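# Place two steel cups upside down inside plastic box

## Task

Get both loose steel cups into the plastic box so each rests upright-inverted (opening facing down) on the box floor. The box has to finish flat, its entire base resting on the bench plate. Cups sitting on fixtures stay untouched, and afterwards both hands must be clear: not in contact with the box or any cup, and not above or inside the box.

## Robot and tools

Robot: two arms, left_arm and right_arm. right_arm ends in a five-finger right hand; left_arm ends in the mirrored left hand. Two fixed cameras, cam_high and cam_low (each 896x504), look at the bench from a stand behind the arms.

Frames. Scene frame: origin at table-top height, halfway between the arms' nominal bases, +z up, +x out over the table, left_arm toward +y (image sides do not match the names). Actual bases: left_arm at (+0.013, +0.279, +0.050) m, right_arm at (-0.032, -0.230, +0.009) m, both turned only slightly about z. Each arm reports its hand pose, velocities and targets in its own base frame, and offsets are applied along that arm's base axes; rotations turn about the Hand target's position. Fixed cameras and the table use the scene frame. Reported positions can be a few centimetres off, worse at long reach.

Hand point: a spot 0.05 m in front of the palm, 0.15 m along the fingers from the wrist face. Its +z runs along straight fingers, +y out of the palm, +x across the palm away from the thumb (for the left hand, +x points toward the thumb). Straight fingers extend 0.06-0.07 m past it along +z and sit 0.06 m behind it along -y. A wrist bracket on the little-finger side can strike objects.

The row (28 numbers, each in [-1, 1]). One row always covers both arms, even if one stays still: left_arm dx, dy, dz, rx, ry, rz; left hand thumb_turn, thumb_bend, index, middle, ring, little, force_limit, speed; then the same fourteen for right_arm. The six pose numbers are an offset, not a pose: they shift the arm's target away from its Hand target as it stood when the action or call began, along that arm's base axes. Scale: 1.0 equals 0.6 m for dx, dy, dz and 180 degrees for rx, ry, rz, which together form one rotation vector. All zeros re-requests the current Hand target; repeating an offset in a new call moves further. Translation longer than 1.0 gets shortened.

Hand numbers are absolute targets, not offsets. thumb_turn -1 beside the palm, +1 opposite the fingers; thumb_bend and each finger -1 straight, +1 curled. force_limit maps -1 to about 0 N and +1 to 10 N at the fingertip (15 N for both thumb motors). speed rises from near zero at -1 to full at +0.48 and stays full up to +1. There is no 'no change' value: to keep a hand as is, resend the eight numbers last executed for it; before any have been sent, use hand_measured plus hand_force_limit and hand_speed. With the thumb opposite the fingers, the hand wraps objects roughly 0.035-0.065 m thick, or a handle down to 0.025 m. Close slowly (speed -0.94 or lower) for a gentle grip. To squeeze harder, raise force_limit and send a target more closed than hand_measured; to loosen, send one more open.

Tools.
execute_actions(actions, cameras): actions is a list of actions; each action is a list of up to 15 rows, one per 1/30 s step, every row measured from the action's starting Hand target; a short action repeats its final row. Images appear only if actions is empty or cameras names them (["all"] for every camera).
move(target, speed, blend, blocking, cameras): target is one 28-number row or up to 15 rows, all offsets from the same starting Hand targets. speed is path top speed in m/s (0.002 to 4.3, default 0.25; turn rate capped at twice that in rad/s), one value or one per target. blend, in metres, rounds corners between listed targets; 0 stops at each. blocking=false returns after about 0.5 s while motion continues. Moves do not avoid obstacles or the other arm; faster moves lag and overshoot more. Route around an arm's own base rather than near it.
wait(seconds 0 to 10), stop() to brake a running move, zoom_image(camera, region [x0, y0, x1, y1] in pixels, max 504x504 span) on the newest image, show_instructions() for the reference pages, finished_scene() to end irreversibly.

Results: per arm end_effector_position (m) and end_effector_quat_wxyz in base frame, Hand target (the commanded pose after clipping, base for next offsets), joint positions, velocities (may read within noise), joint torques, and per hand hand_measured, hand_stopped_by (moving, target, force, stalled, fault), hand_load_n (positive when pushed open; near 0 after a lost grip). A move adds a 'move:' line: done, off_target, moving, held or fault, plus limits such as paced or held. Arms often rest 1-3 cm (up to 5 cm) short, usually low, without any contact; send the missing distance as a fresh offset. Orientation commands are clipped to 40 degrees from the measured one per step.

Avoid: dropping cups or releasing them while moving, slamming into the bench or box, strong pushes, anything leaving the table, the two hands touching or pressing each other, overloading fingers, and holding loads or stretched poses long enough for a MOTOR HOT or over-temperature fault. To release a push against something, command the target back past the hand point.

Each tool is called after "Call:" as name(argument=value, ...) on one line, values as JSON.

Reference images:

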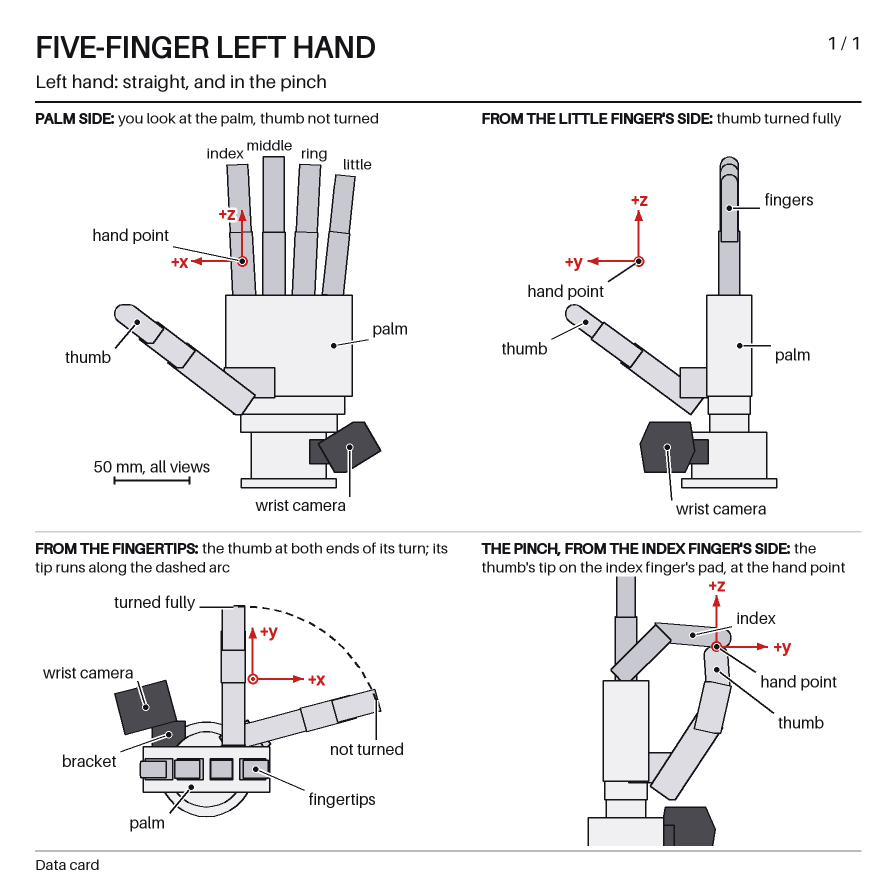

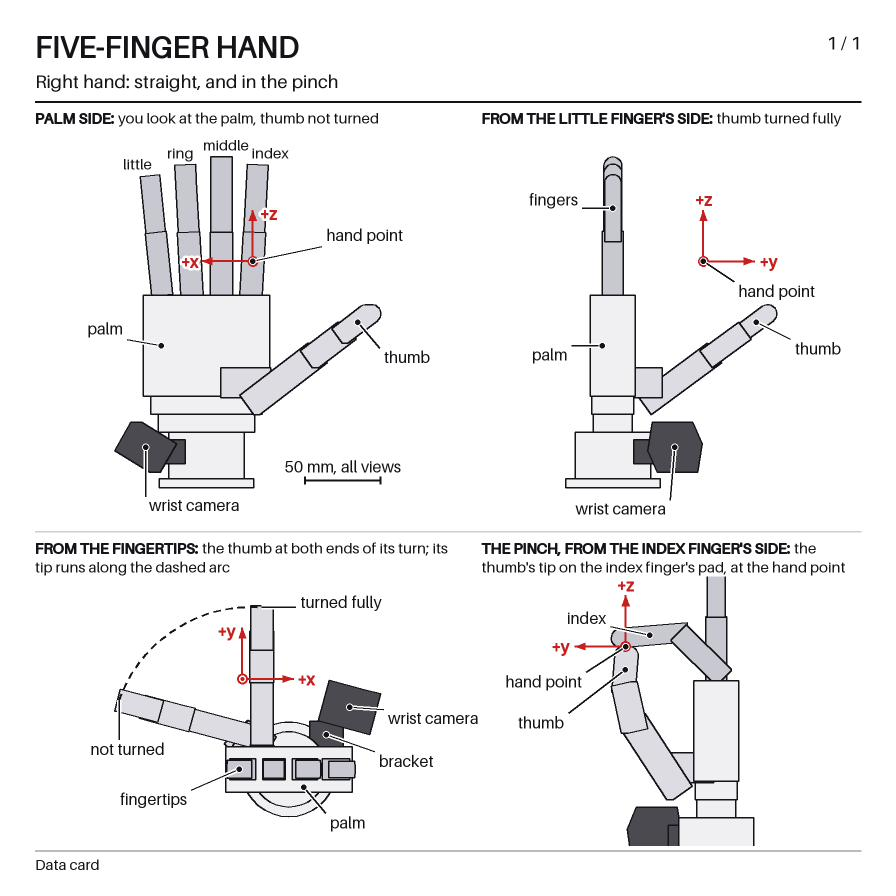

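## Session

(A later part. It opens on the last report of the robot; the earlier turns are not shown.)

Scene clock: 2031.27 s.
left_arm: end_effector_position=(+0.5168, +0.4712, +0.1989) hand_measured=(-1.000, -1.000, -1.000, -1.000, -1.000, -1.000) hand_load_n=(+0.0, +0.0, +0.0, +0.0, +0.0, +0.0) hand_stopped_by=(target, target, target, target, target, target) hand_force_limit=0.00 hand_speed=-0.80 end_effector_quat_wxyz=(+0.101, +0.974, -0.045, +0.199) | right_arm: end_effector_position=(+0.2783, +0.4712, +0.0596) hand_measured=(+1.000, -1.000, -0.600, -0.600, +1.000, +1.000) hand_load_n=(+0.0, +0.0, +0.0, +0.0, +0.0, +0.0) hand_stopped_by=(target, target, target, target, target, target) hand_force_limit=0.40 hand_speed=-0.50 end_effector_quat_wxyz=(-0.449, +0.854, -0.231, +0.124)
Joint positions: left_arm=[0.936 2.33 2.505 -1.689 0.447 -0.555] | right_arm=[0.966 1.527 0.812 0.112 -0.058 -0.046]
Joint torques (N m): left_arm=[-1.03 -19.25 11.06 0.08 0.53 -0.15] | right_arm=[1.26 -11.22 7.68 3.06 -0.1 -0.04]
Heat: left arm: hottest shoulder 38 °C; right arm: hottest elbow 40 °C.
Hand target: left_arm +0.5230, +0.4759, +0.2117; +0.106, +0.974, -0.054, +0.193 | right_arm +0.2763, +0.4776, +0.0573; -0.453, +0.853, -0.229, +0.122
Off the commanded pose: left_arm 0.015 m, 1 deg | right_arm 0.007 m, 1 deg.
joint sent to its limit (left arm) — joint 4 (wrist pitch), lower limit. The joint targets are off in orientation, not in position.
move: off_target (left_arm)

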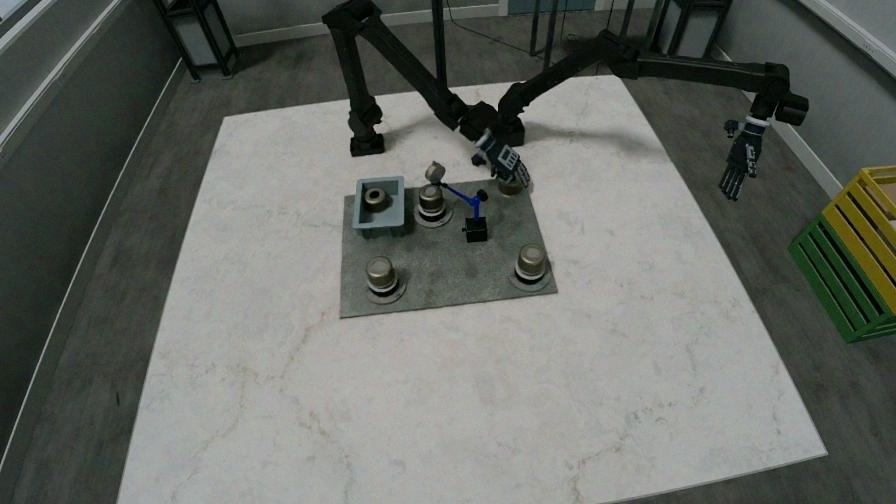

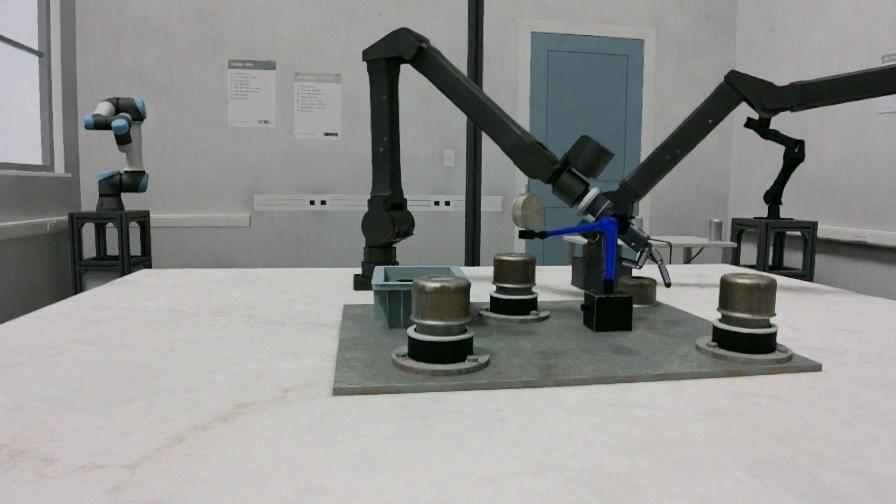

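Call:
move(target=[0,0,0,0,0,0,-1,-1,-1,-1,-1,-1,0,-0.8, 0,0,0,0,0,0,1,-0.1,0.1,0.1,1,1,-0.4,-0.92], speed=0.06, cameras=["cam_high","cam_low"])

Call:
zoom_image(camera="cam_high", region=[470, 130, 570, 220])

Call:
zoom_image(camera="cam_low", region=[570, 190, 700, 320])

Scene clock: 2062.93 s.
left_arm: end_effector_position=(+0.5168, +0.4712, +0.1989) hand_measured=(-1.000, -1.000, -1.000, -1.000, -1.000, -1.000) hand_load_n=(+0.0, +0.0, +0.0, +0.0, +0.0, +0.0) hand_stopped_by=(target, target, target, target, target, target) hand_force_limit=0.00 hand_speed=-0.80 end_effector_quat_wxyz=(+0.101, +0.974, -0.045, +0.199) | right_arm: end_effector_position=(+0.2789, +0.4721, +0.0605) hand_measured=(+1.000, -0.834, -0.228, -0.274, +1.000, +1.000) hand_load_n=(+0.0, +6.0, +4.0, +2.5, +0.0, +0.0) hand_stopped_by=(target, force, force, force, target, target) hand_force_limit=-0.40 hand_speed=-0.92 end_effector_quat_wxyz=(-0.451, +0.853, -0.230, +0.125)
Joint positions: left_arm=[0.936 2.33 2.505 -1.689 0.447 -0.555] | right_arm=[0.966 1.527 0.812 0.117 -0.058 -0.046]
Joint torques (N m): left_arm=[-1.61 -18.84 10.7 0.24 0.49 -0.11] | right_arm=[1.14 -11.34 7.72 2.77 -0.11 -0.05]
Heat: left arm: hottest shoulder 38 °C; right arm: hottest elbow 39 °C.
Hand target: left_arm +0.5230, +0.4759, +0.2117; +0.106, +0.974, -0.054, +0.193 | right_arm +0.2763, +0.4776, +0.0573; -0.453, +0.853, -0.229, +0.122
Off the commanded pose: left_arm 0.015 m, 1 deg | right_arm 0.007 m, 0 deg.
joint sent to its limit (left arm) — joint 4 (wrist pitch), lower limit. The joint targets are off in orientation, not in position.
move: off_target (left_arm)

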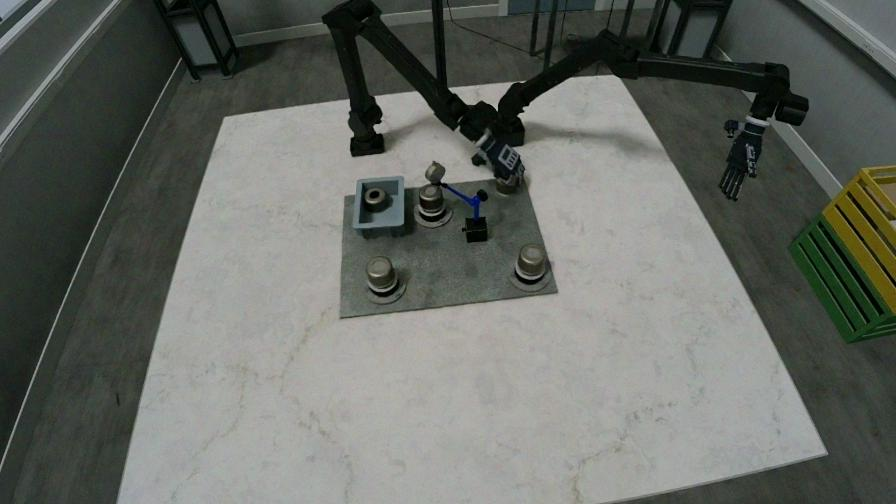

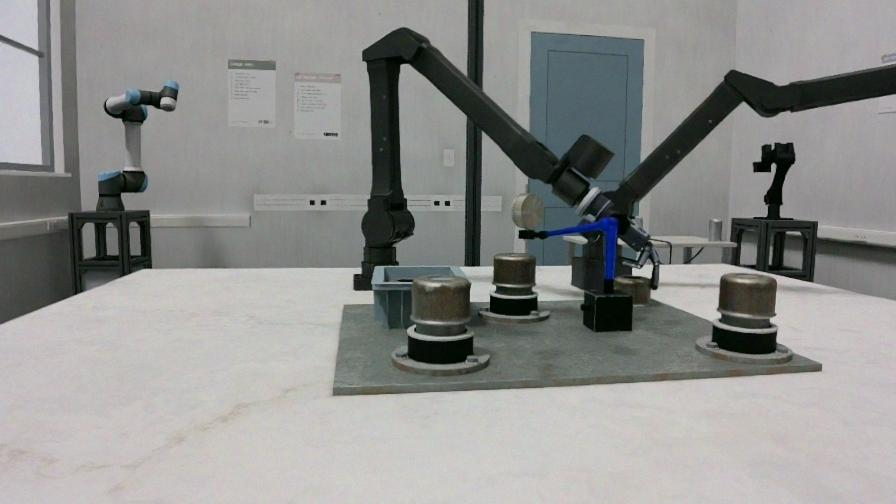

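Scaled by 5.040 from the camera's 896x504 image, which has a finer 1280x720 frame.

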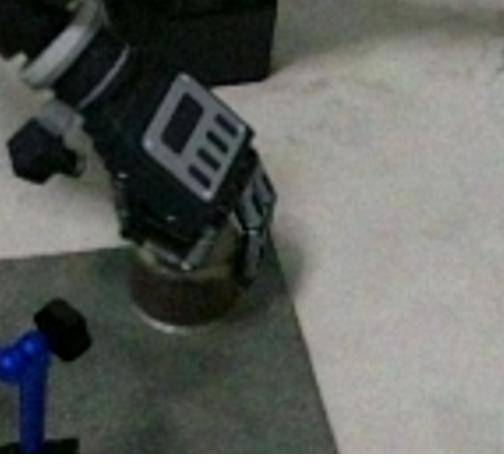

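Scaled by 3.877 from the camera's 896x504 image, which has a finer 1280x720 frame.

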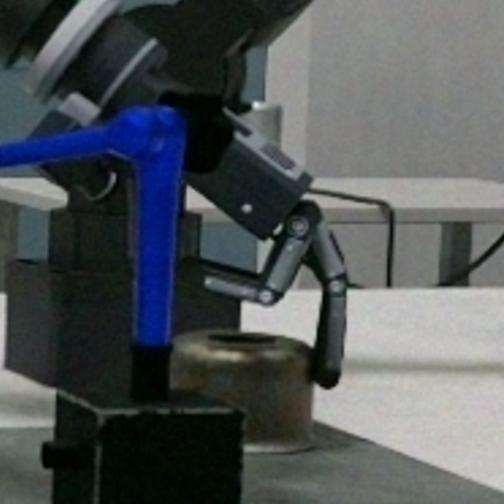

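Call:
move(target=[0,0,0,0,0,0,-1,-1,-1,-1,-1,-1,0,-0.8, 0,0,0,0,0,0,1,-0.05,0.2,0.2,1,1,0.4,-0.92], speed=0.06)

Scene clock: 2067.13 s.
left_arm: end_effector_position=(+0.5168, +0.4712, +0.1989) hand_measured=(-1.000, -1.000, -1.000, -1.000, -1.000, -1.000) hand_load_n=(+0.0, +0.0, +0.0, -0.5, +0.0, +0.0) hand_stopped_by=(target, target, target, target, target, target) hand_force_limit=0.00 hand_speed=-0.80 end_effector_quat_wxyz=(+0.101, +0.974, -0.045, +0.199) | right_arm: end_effector_position=(+0.2790, +0.4723, +0.0608) hand_measured=(+1.000, -0.836, -0.202, -0.254, +1.000, +1.000) hand_load_n=(-0.5, +14.0, +8.5, +6.0, +0.0, +0.0) hand_stopped_by=(target, force, force, force, target, target) hand_force_limit=0.40 hand_speed=-0.92 end_effector_quat_wxyz=(-0.451, +0.853, -0.230, +0.125)
Joint positions: left_arm=[0.936 2.33 2.505 -1.689 0.447 -0.555] | right_arm=[0.966 1.527 0.812 0.118 -0.058 -0.046]
Joint torques (N m): left_arm=[-1.55 -19.37 10.69 0.08 0.46 -0.11] | right_arm=[1.32 -11.22 7.72 2.74 -0.1 -0.05]
Heat: left arm: hottest shoulder 38 °C; right arm: hottest elbow 39 °C.
Hand target: left_arm +0.5230, +0.4759, +0.2117; +0.106, +0.974, -0.054, +0.193 | right_arm +0.2763, +0.4776, +0.0573; -0.453, +0.853, -0.229, +0.122
Off the commanded pose: left_arm 0.015 m, 1 deg | right_arm 0.007 m, 0 deg.
joint sent to its limit (left arm) — joint 4 (wrist pitch), lower limit. The joint targets are off in orientation, not in position.
move: off_target (left_arm)

Call:
move(target=[0,0,0,0,0,0,-1,-1,-1,-1,-1,-1,0,-0.8, 0,0,0.16,0,0,0,1,-0.05,0.2,0.2,1,1,0.4,-0.92], speed=0.07, cameras=["cam_high","cam_low"])

Call:
zoom_image(camera="cam_low", region=[560, 130, 700, 270])

Call:
zoom_image(camera="cam_high", region=[460, 120, 560, 210])

Scene clock: 2073.17 s.
left_arm: end_effector_position=(+0.5168, +0.4712, +0.1989) hand_measured=(-1.000, -1.000, -1.000, -1.000, -1.000, -1.000) hand_load_n=(+0.0, +0.0, +0.0, +0.0, +0.0, +0.0) hand_stopped_by=(target, target, target, target, target, target) hand_force_limit=0.00 hand_speed=-0.80 end_effector_quat_wxyz=(+0.101, +0.974, -0.045, +0.199) | right_arm: end_effector_position=(+0.2675, +0.4556, +0.1104) hand_measured=(+1.000, -0.836, -0.202, -0.254, +1.000, +1.000) hand_load_n=(+0.0, +14.5, +8.0, +5.0, +0.0, +0.0) hand_stopped_by=(target, force, force, force, target, target) hand_force_limit=0.40 hand_speed=-0.92 end_effector_quat_wxyz=(-0.418, +0.870, -0.236, +0.113)
Joint positions: left_arm=[0.936 2.33 2.505 -1.689 0.447 -0.555] | right_arm=[0.966 1.405 0.884 -0.156 -0.058 -0.046]
Joint torques (N m): left_arm=[-1.49 -18.96 10.82 0.05 0.55 -0.1] | right_arm=[1.49 -13.86 13.16 1.98 -0.12 -0.04]
Heat: left arm: hottest shoulder 38 °C; right arm: hottest elbow 39 °C.
Hand target: left_arm +0.5230, +0.4759, +0.2117; +0.106, +0.974, -0.054, +0.193 | right_arm +0.2763, +0.4776, +0.1532; -0.453, +0.853, -0.229, +0.122
Off the commanded pose: left_arm 0.015 m, 1 deg | right_arm 0.049 m, 5 deg.
joint sent to its limit (left arm) — joint 4 (wrist pitch), lower limit. The joint targets are off in orientation, not in position.
move: off_target (left_arm, right_arm)

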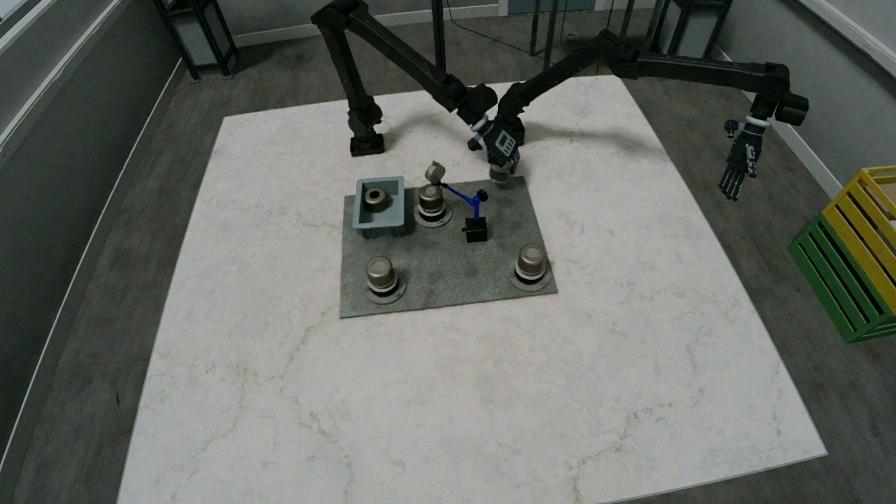

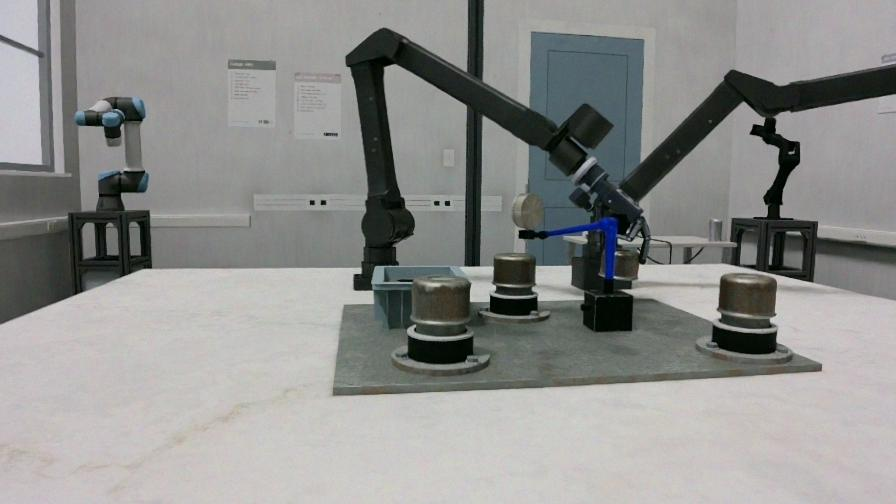

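Scaled by 3.600 from the camera's 896x504 image, which has a finer 1280x720 frame.

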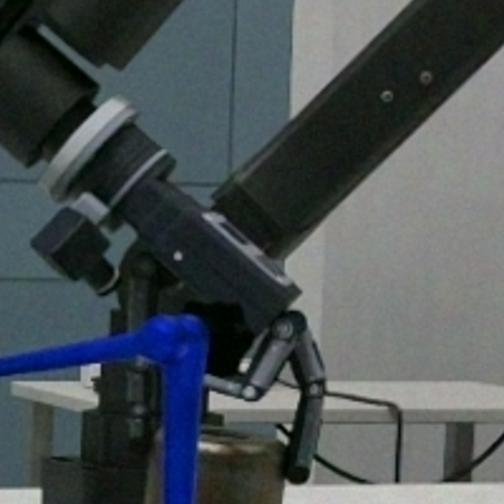

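Scaled by 5.040 from the camera's 896x504 image, which has a finer 1280x720 frame.

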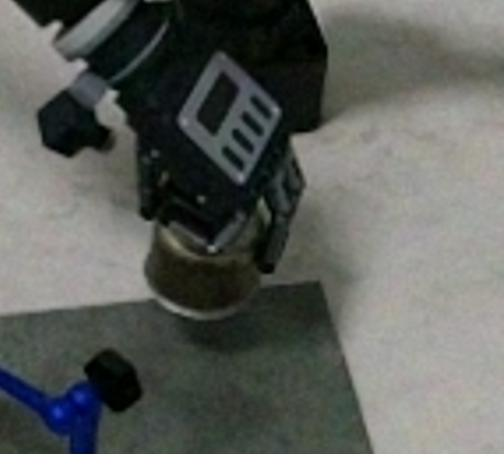

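Call:
move(target=[0,0,0,0,0,0,-1,-1,-1,-1,-1,-1,0,-0.8, 0,0,0.35,0,0,0,1,-0.05,0.2,0.2,1,1,0.4,-0.92], speed=0.12, cameras=["cam_high","cam_low"])

Scene clock: 2083.07 s.
left_arm: end_effector_position=(+0.5168, +0.4712, +0.1989) hand_measured=(-1.000, -1.000, -1.000, -1.000, -1.000, -1.000) hand_load_n=(+0.0, +0.0, +0.0, +0.0, +0.0, +0.0) hand_stopped_by=(target, target, target, target, target, target) hand_force_limit=0.00 hand_speed=-0.80 end_effector_quat_wxyz=(+0.101, +0.974, -0.045, +0.199) | right_arm: end_effector_position=(+0.2761, +0.4681, +0.3220) hand_measured=(+1.000, -0.836, -0.202, -0.254, +1.000, +1.000) hand_load_n=(+0.0, +14.5, +8.0, +5.0, +0.0, +0.0) hand_stopped_by=(target, force, force, force, target, target) hand_force_limit=0.40 hand_speed=-0.92 end_effector_quat_wxyz=(-0.422, +0.868, -0.236, +0.115)
Joint positions: left_arm=[0.936 2.33 2.505 -1.689 0.447 -0.555] | right_arm=[0.966 1.309 1.365 -0.723 -0.058 -0.046]
Joint torques (N m): left_arm=[-1.2 -18.49 11.06 0.12 0.49 -0.07] | right_arm=[1.14 -12.45 14.48 1.95 -0.14 -0.06]
Heat: left arm: hottest shoulder 38 °C; right arm: hottest elbow 41 °C.
Hand target: left_arm +0.5230, +0.4759, +0.2117; +0.106, +0.974, -0.054, +0.193 | right_arm +0.2763, +0.4776, +0.3632; -0.453, +0.853, -0.229, +0.122
Off the commanded pose: left_arm 0.015 m, 1 deg | right_arm 0.042 m, 4 deg.
joint sent to its limit (left arm) — joint 4 (wrist pitch), lower limit. The joint targets are off in orientation, not in position.
move: off_target (left_arm, right_arm)

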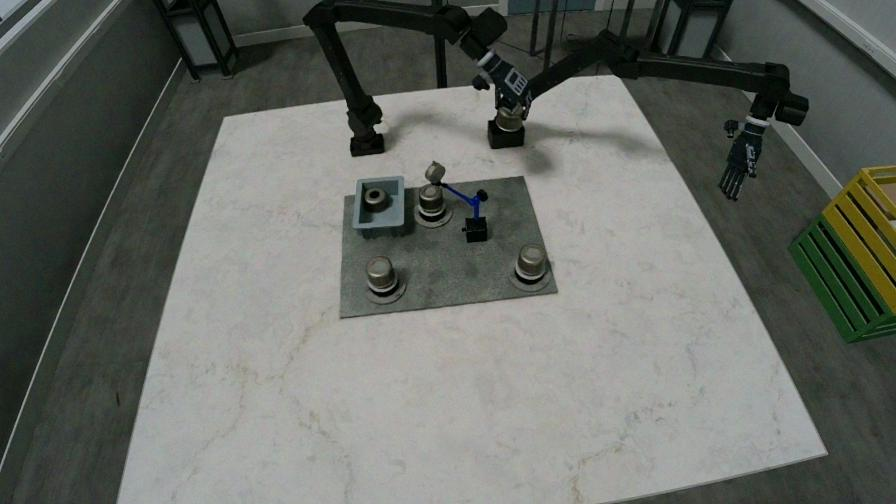

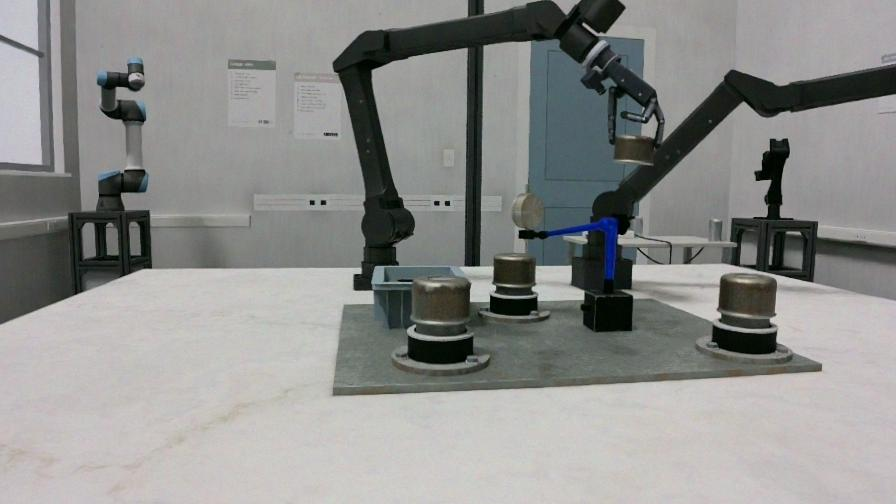

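Call:
move(target=[[0,0,0,0,0,0,-1,-1,-1,-1,-1,-1,0,-0.8, 0.1395,-0.206,0.033,0,0,-0.1667,1,-0.05,0.2,0.2,1,1,0.4,-0.92],[0,0,0,0,0,0,-1,-1,-1,-1,-1,-1,0,-0.8, 0.202,-0.446,0.033,0,0,-0.3333,1,-0.05,0.2,0.2,1,1,0.4,-0.92]], speed=0.12, blend=0.04, cameras=["cam_high","cam_low"])

Scene clock: 2104.47 s.
left_arm: end_effector_position=(+0.5168, +0.4712, +0.1989) hand_measured=(-1.000, -1.000, -1.000, -1.000, -1.000, -1.000) hand_load_n=(+0.0, +0.0, +0.0, +0.0, +0.0, +0.0) hand_stopped_by=(target, target, target, target, target, target) hand_force_limit=0.00 hand_speed=-0.80 end_effector_quat_wxyz=(+0.101, +0.974, -0.045, +0.199) | right_arm: end_effector_position=(+0.3990, +0.2169, +0.3639) hand_measured=(+1.000, -0.836, -0.202, -0.254, +1.000, +1.000) hand_load_n=(+0.0, +15.0, +8.0, +5.0, +0.0, +0.0) hand_stopped_by=(target, force, force, force, target, target) hand_force_limit=0.40 hand_speed=-0.92 end_effector_quat_wxyz=(-0.316, +0.640, -0.619, +0.327)
Joint positions: left_arm=[0.936 2.33 2.505 -1.689 0.447 -0.555] | right_arm=[0.598 1.087 1.295 -0.927 0.475 0.347]
Joint torques (N m): left_arm=[-1.44 -18.26 10.84 0.12 0.48 -0.16] | right_arm=[-0.03 -9.99 10.39 1.83 0.29 0]
Heat: left arm: hottest shoulder 38 °C; right arm: hottest elbow 45 °C.
Hand target: left_arm +0.5230, +0.4759, +0.2117; +0.106, +0.974, -0.054, +0.193 | right_arm +0.3975, +0.2101, +0.3830; -0.331, +0.624, -0.624, +0.332
Off the commanded pose: left_arm 0.015 m, 1 deg | right_arm 0.020 m, 3 deg.
joint sent to its limit (left arm) — joint 4 (wrist pitch), lower limit. The joint targets are off in orientation, not in position.
move: off_target (left_arm, right_arm)

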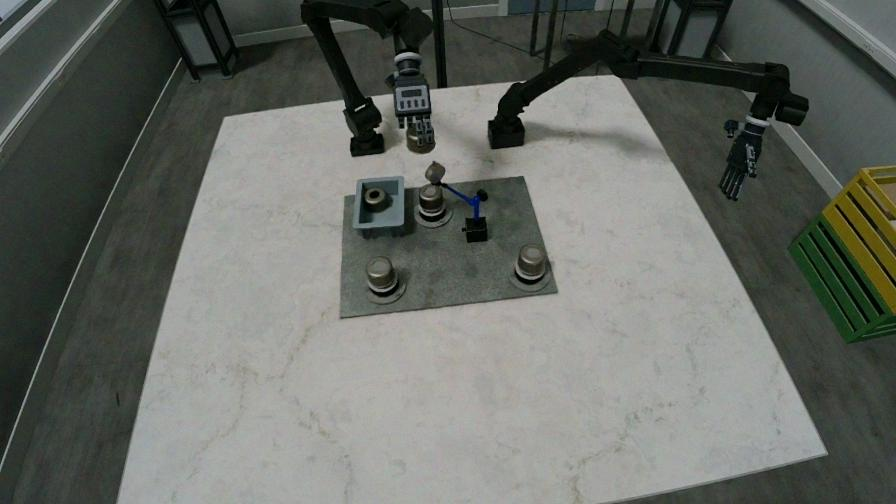

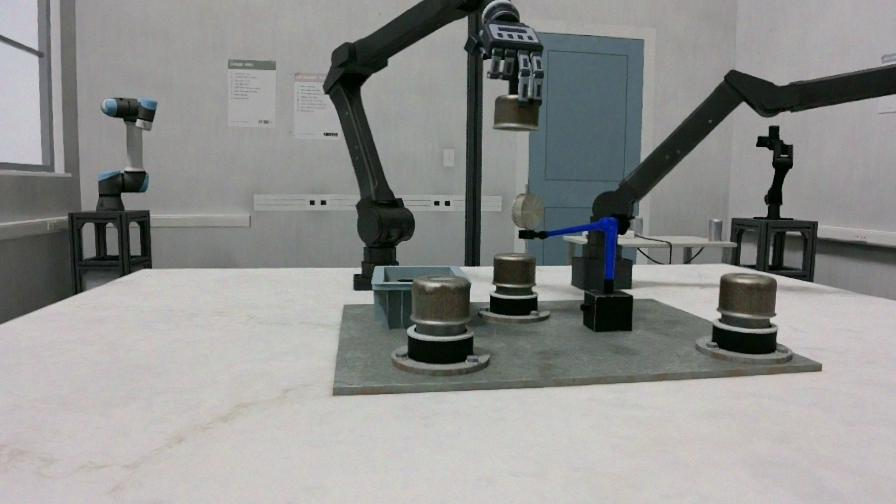

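Call:
move(target=[0,0,0,0,0,0,-1,-1,-1,-1,-1,-1,0,-0.8, -0.0292,-0.2278,0,0,0,-0.1606,1,-0.05,0.2,0.2,1,1,0.4,-0.92], speed=0.12, cameras=["cam_high","cam_low"])

Scene clock: 2112.63 s.
left_arm: end_effector_position=(+0.5168, +0.4712, +0.1989) hand_measured=(-1.000, -1.000, -1.000, -1.000, -1.000, -1.000) hand_load_n=(+0.0, +0.0, +0.0, +0.0, +0.0, +0.0) hand_stopped_by=(target, target, target, target, target, target) hand_force_limit=0.00 hand_speed=-0.80 end_effector_quat_wxyz=(+0.101, +0.974, -0.045, +0.199) | right_arm: end_effector_position=(+0.3829, +0.0799, +0.3680) hand_measured=(+1.000, -0.836, -0.202, -0.254, +1.000, +1.000) hand_load_n=(+0.0, +15.0, +8.0, +5.0, +0.0, +0.0) hand_stopped_by=(target, force, force, force, target, target) hand_force_limit=0.40 hand_speed=-0.92 end_effector_quat_wxyz=(+0.225, -0.465, +0.757, -0.400)
Joint positions: left_arm=[0.936 2.33 2.505 -1.689 0.447 -0.555] | right_arm=[0.415 0.987 1.259 -1.137 0.708 0.613]
Joint torques (N m): left_arm=[-1.2 -18.84 10.91 0.2 0.46 -0.13] | right_arm=[-0.15 -7.88 9.99 1.48 0.49 0]
Heat: left arm: hottest shoulder 38 °C; right arm: hottest elbow 44 °C.
Hand target: left_arm +0.5230, +0.4759, +0.2117; +0.106, +0.974, -0.054, +0.193 | right_arm +0.3799, +0.0733, +0.3830; +0.238, -0.449, +0.761, -0.405
Off the commanded pose: left_arm 0.015 m, 1 deg | right_arm 0.017 m, 2 deg.
joint sent to its limit (left arm) — joint 4 (wrist pitch), lower limit. The joint targets are off in orientation, not in position.
move: off_target (left_arm, right_arm)

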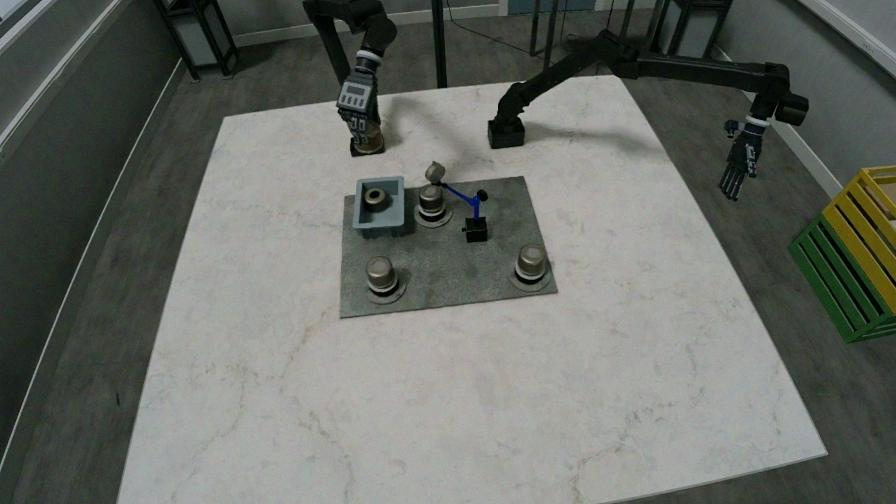

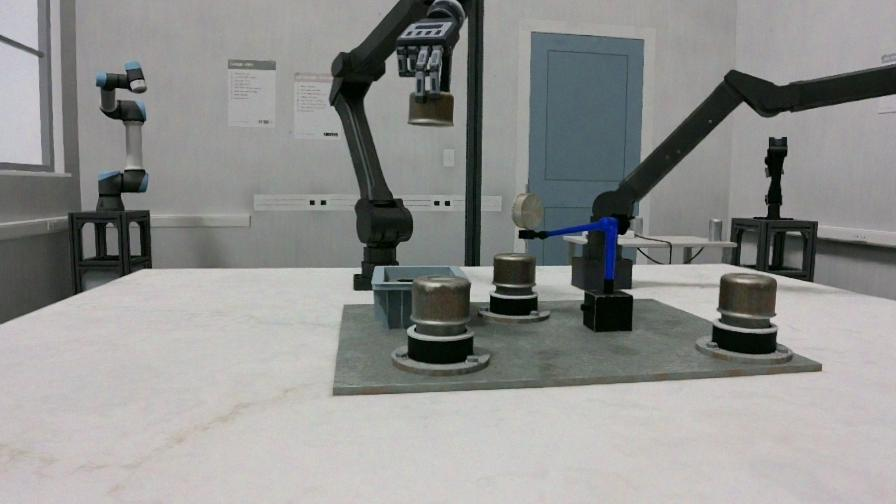

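Call:
zoom_image(camera="cam_high", region=[320, 70, 420, 170])

Call:
zoom_image(camera="cam_low", region=[380, 60, 480, 160])

Call:
zoom_image(camera="cam_high", region=[340, 165, 420, 245])

Scaled by 5.040 from the camera's 896x504 image, which has a finer 1280x720 frame.

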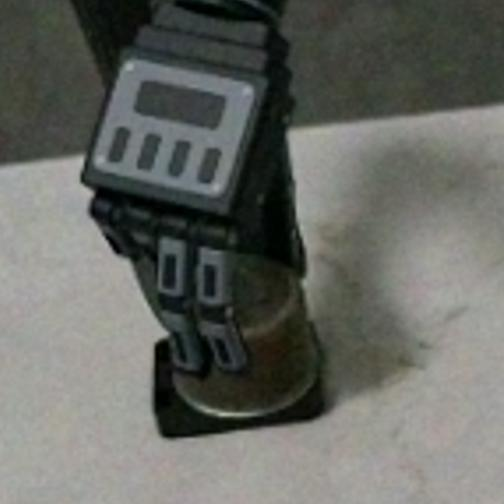

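Scaled by 5.040 from the camera's 896x504 image, which has a finer 1280x720 frame.

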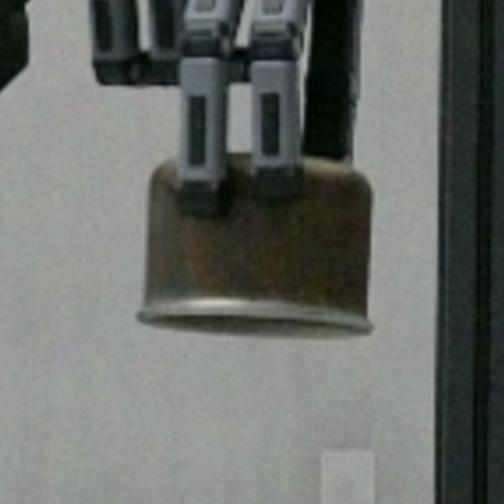

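Scaled by 6.300 from the camera's 896x504 image, which has a finer 1280x720 frame.

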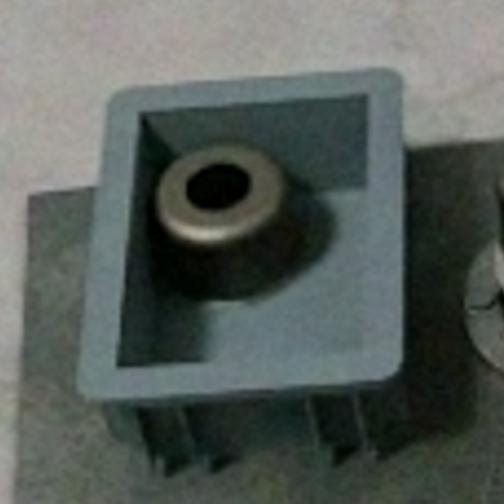

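Call:
move(target=[0,0,0,0,0,0,-1,-1,-1,-1,-1,-1,0,-0.8, 0,-0.01,-0.31,0,0,0,1,-0.05,0.2,0.2,1,1,0.4,-0.92], speed=0.12, cameras=["cam_high","cam_low"])

Call:
zoom_image(camera="cam_high", region=[340, 135, 430, 225])

Call:
zoom_image(camera="cam_low", region=[360, 150, 500, 290])

Scene clock: 2138.53 s.
left_arm: end_effector_position=(+0.5168, +0.4712, +0.1989) hand_measured=(-1.000, -1.000, -1.000, -1.000, -1.000, -1.000) hand_load_n=(+0.0, +0.0, +0.0, +0.0, +0.0, +0.0) hand_stopped_by=(target, target, target, target, target, target) hand_force_limit=0.00 hand_speed=-0.80 end_effector_quat_wxyz=(+0.101, +0.974, -0.045, +0.199) | right_arm: end_effector_position=(+0.3697, +0.0690, +0.1797) hand_measured=(+1.000, -0.836, -0.202, -0.254, +1.000, +1.000) hand_load_n=(+0.0, +14.5, +8.0, +5.0, +0.0, +0.0) hand_stopped_by=(target, force, force, force, target, target) hand_force_limit=0.40 hand_speed=-0.92 end_effector_quat_wxyz=(+0.218, -0.464, +0.761, -0.398)
Joint positions: left_arm=[0.936 2.33 2.505 -1.689 0.447 -0.555] | right_arm=[0.398 0.93 0.735 -0.681 0.7 0.611]
Joint torques (N m): left_arm=[-0.79 -19.43 10.88 0.08 0.46 -0.17] | right_arm=[-0.26 -6.36 10.54 2.7 0.37 -0.16]
Heat: left arm: hottest shoulder 38 °C; right arm: hottest elbow 44 °C.
Hand target: left_arm +0.5230, +0.4759, +0.2117; +0.106, +0.974, -0.054, +0.193 | right_arm +0.3800, +0.0674, +0.1971; +0.238, -0.449, +0.761, -0.405
Off the commanded pose: left_arm 0.015 m, 1 deg | right_arm 0.020 m, 3 deg.
joint sent to its limit (left arm) — joint 4 (wrist pitch), lower limit. The joint targets are off in orientation, not in position.
move: off_target (left_arm, right_arm)

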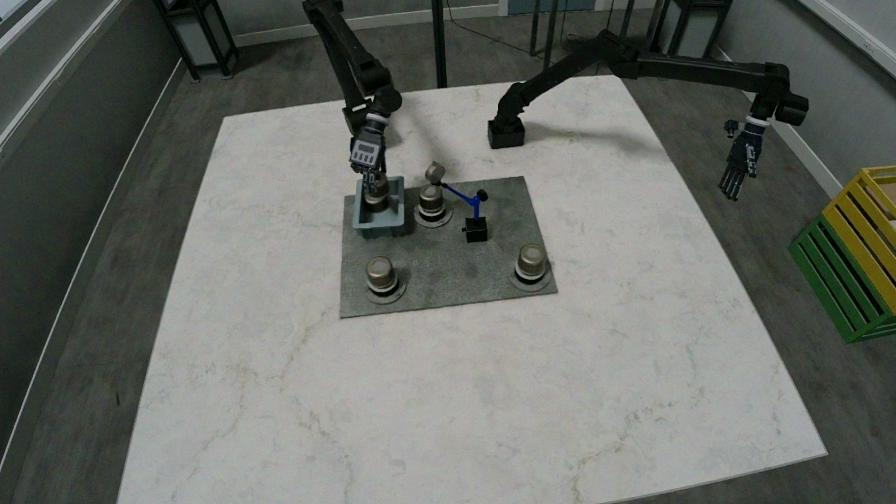

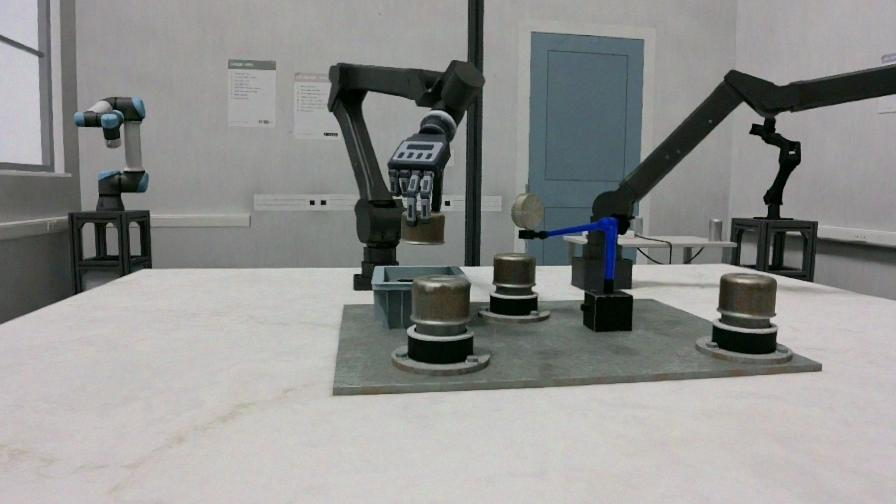

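Scaled by 5.600 from the camera's 896x504 image, which has a finer 1280x720 frame.

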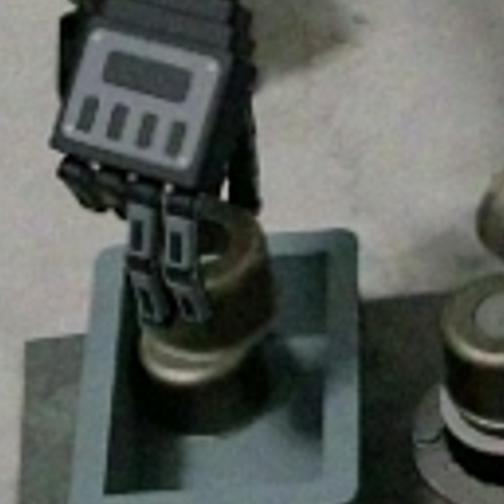

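Scaled by 3.600 from the camera's 896x504 image, which has a finer 1280x720 frame.

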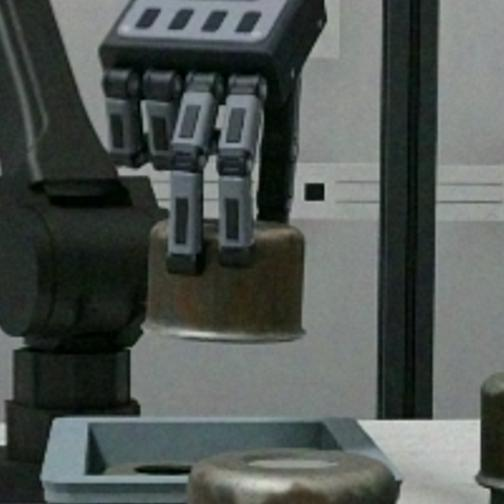

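Call:
move(target=[0,0,0,0,0,0,-1,-1,-1,-1,-1,-1,0,-0.8, 0.018,0.008,-0.058,0,0,0,1,-0.05,0.2,0.2,1,1,0.4,-0.92], speed=0.06, cameras=["cam_high","cam_low"])

Call:
zoom_image(camera="cam_high", region=[345, 155, 425, 235])

Call:
zoom_image(camera="cam_low", region=[360, 210, 480, 330])

Scene clock: 2159.57 s.
left_arm: end_effector_position=(+0.5168, +0.4712, +0.1989) hand_measured=(-1.000, -1.000, -1.000, -1.000, -1.000, -1.000) hand_load_n=(+0.0, +0.0, +0.0, +0.0, +0.0, +0.0) hand_stopped_by=(target, target, target, target, target, target) hand_force_limit=0.00 hand_speed=-0.80 end_effector_quat_wxyz=(+0.101, +0.974, -0.045, +0.199) | right_arm: end_effector_position=(+0.3802, +0.0734, +0.1513) hand_measured=(+1.000, -0.836, -0.202, -0.254, +1.000, +1.000) hand_load_n=(+0.0, +15.0, +8.0, +5.5, +0.0, +0.0) hand_stopped_by=(target, force, force, force, target, target) hand_force_limit=0.40 hand_speed=-0.92 end_effector_quat_wxyz=(+0.225, -0.461, +0.760, -0.399)
Joint positions: left_arm=[0.936 2.33 2.505 -1.689 0.447 -0.555] | right_arm=[0.398 0.981 0.681 -0.56 0.7 0.61]
Joint torques (N m): left_arm=[-1.32 -18.67 10.8 0.39 0.47 -0.1] | right_arm=[-0.32 -5.83 10.09 2.78 0.38 -0.15]
Heat: left arm: hottest shoulder 38 °C; right arm: hottest elbow 42 °C.
Hand target: left_arm +0.5230, +0.4759, +0.2117; +0.106, +0.974, -0.054, +0.193 | right_arm +0.3907, +0.0722, +0.1622; +0.238, -0.449, +0.760, -0.405
Off the commanded pose: left_arm 0.015 m, 1 deg | right_arm 0.015 m, 2 deg.
joint sent to its limit (left arm) — joint 4 (wrist pitch), lower limit. The joint targets are off in orientation, not in position.
move: off_target (left_arm, right_arm)

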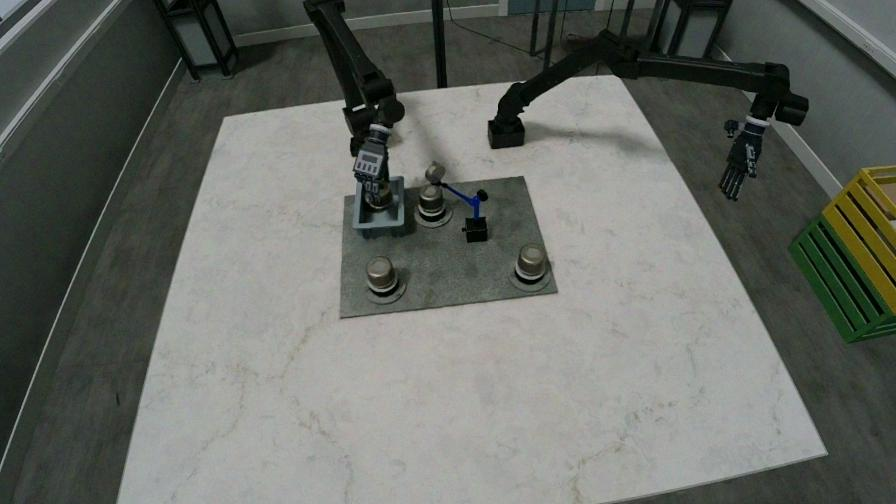

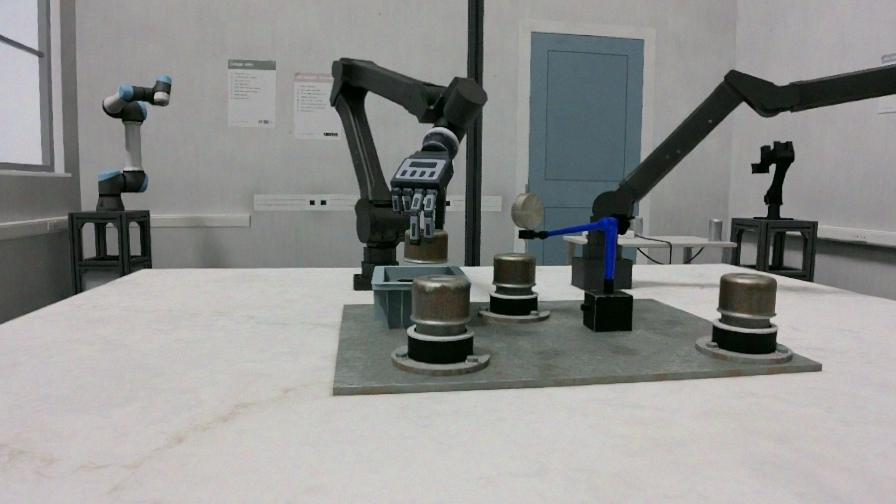

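Scaled by 6.300 from the camera's 896x504 image, which has a finer 1280x720 frame.

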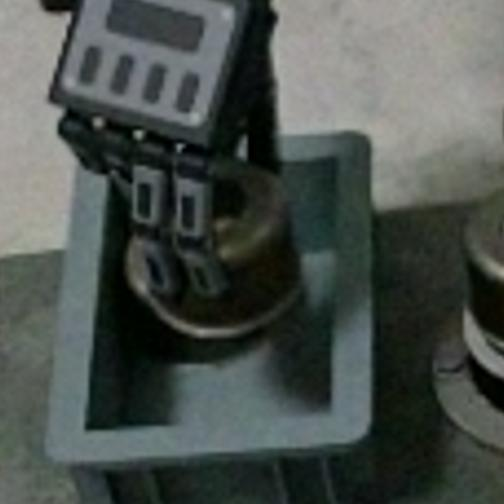

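Scaled by 4.200 from the camera's 896x504 image, which has a finer 1280x720 frame.

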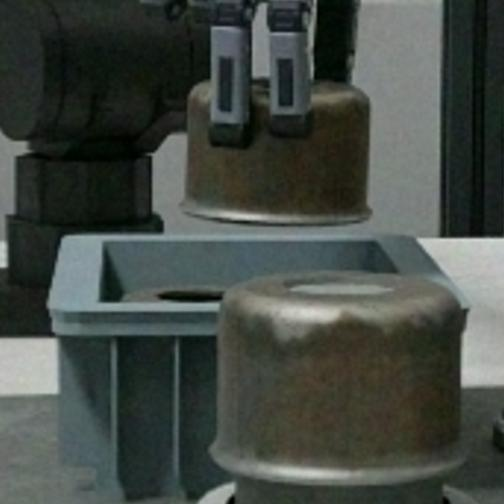

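Call:
zoom_image(camera="cam_high", region=[350, 175, 410, 235])

Call:
zoom_image(camera="cam_low", region=[365, 220, 475, 330])

Scaled by 8.400 from the camera's 896x504 image, which has a finer 1280x720 frame.

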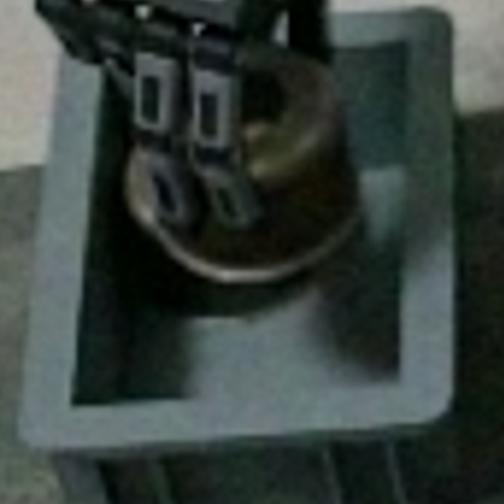

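Scaled by 4.582 from the camera's 896x504 image, which has a finer 1280x720 frame.

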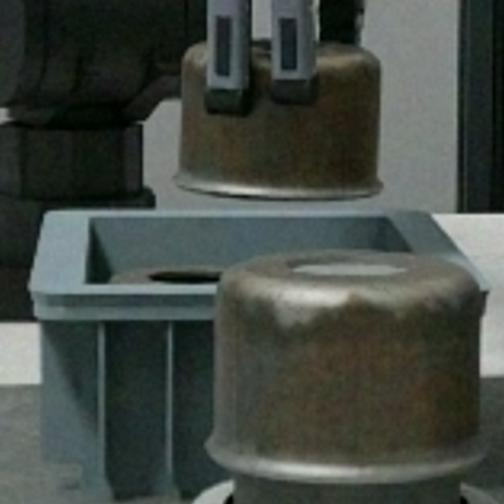

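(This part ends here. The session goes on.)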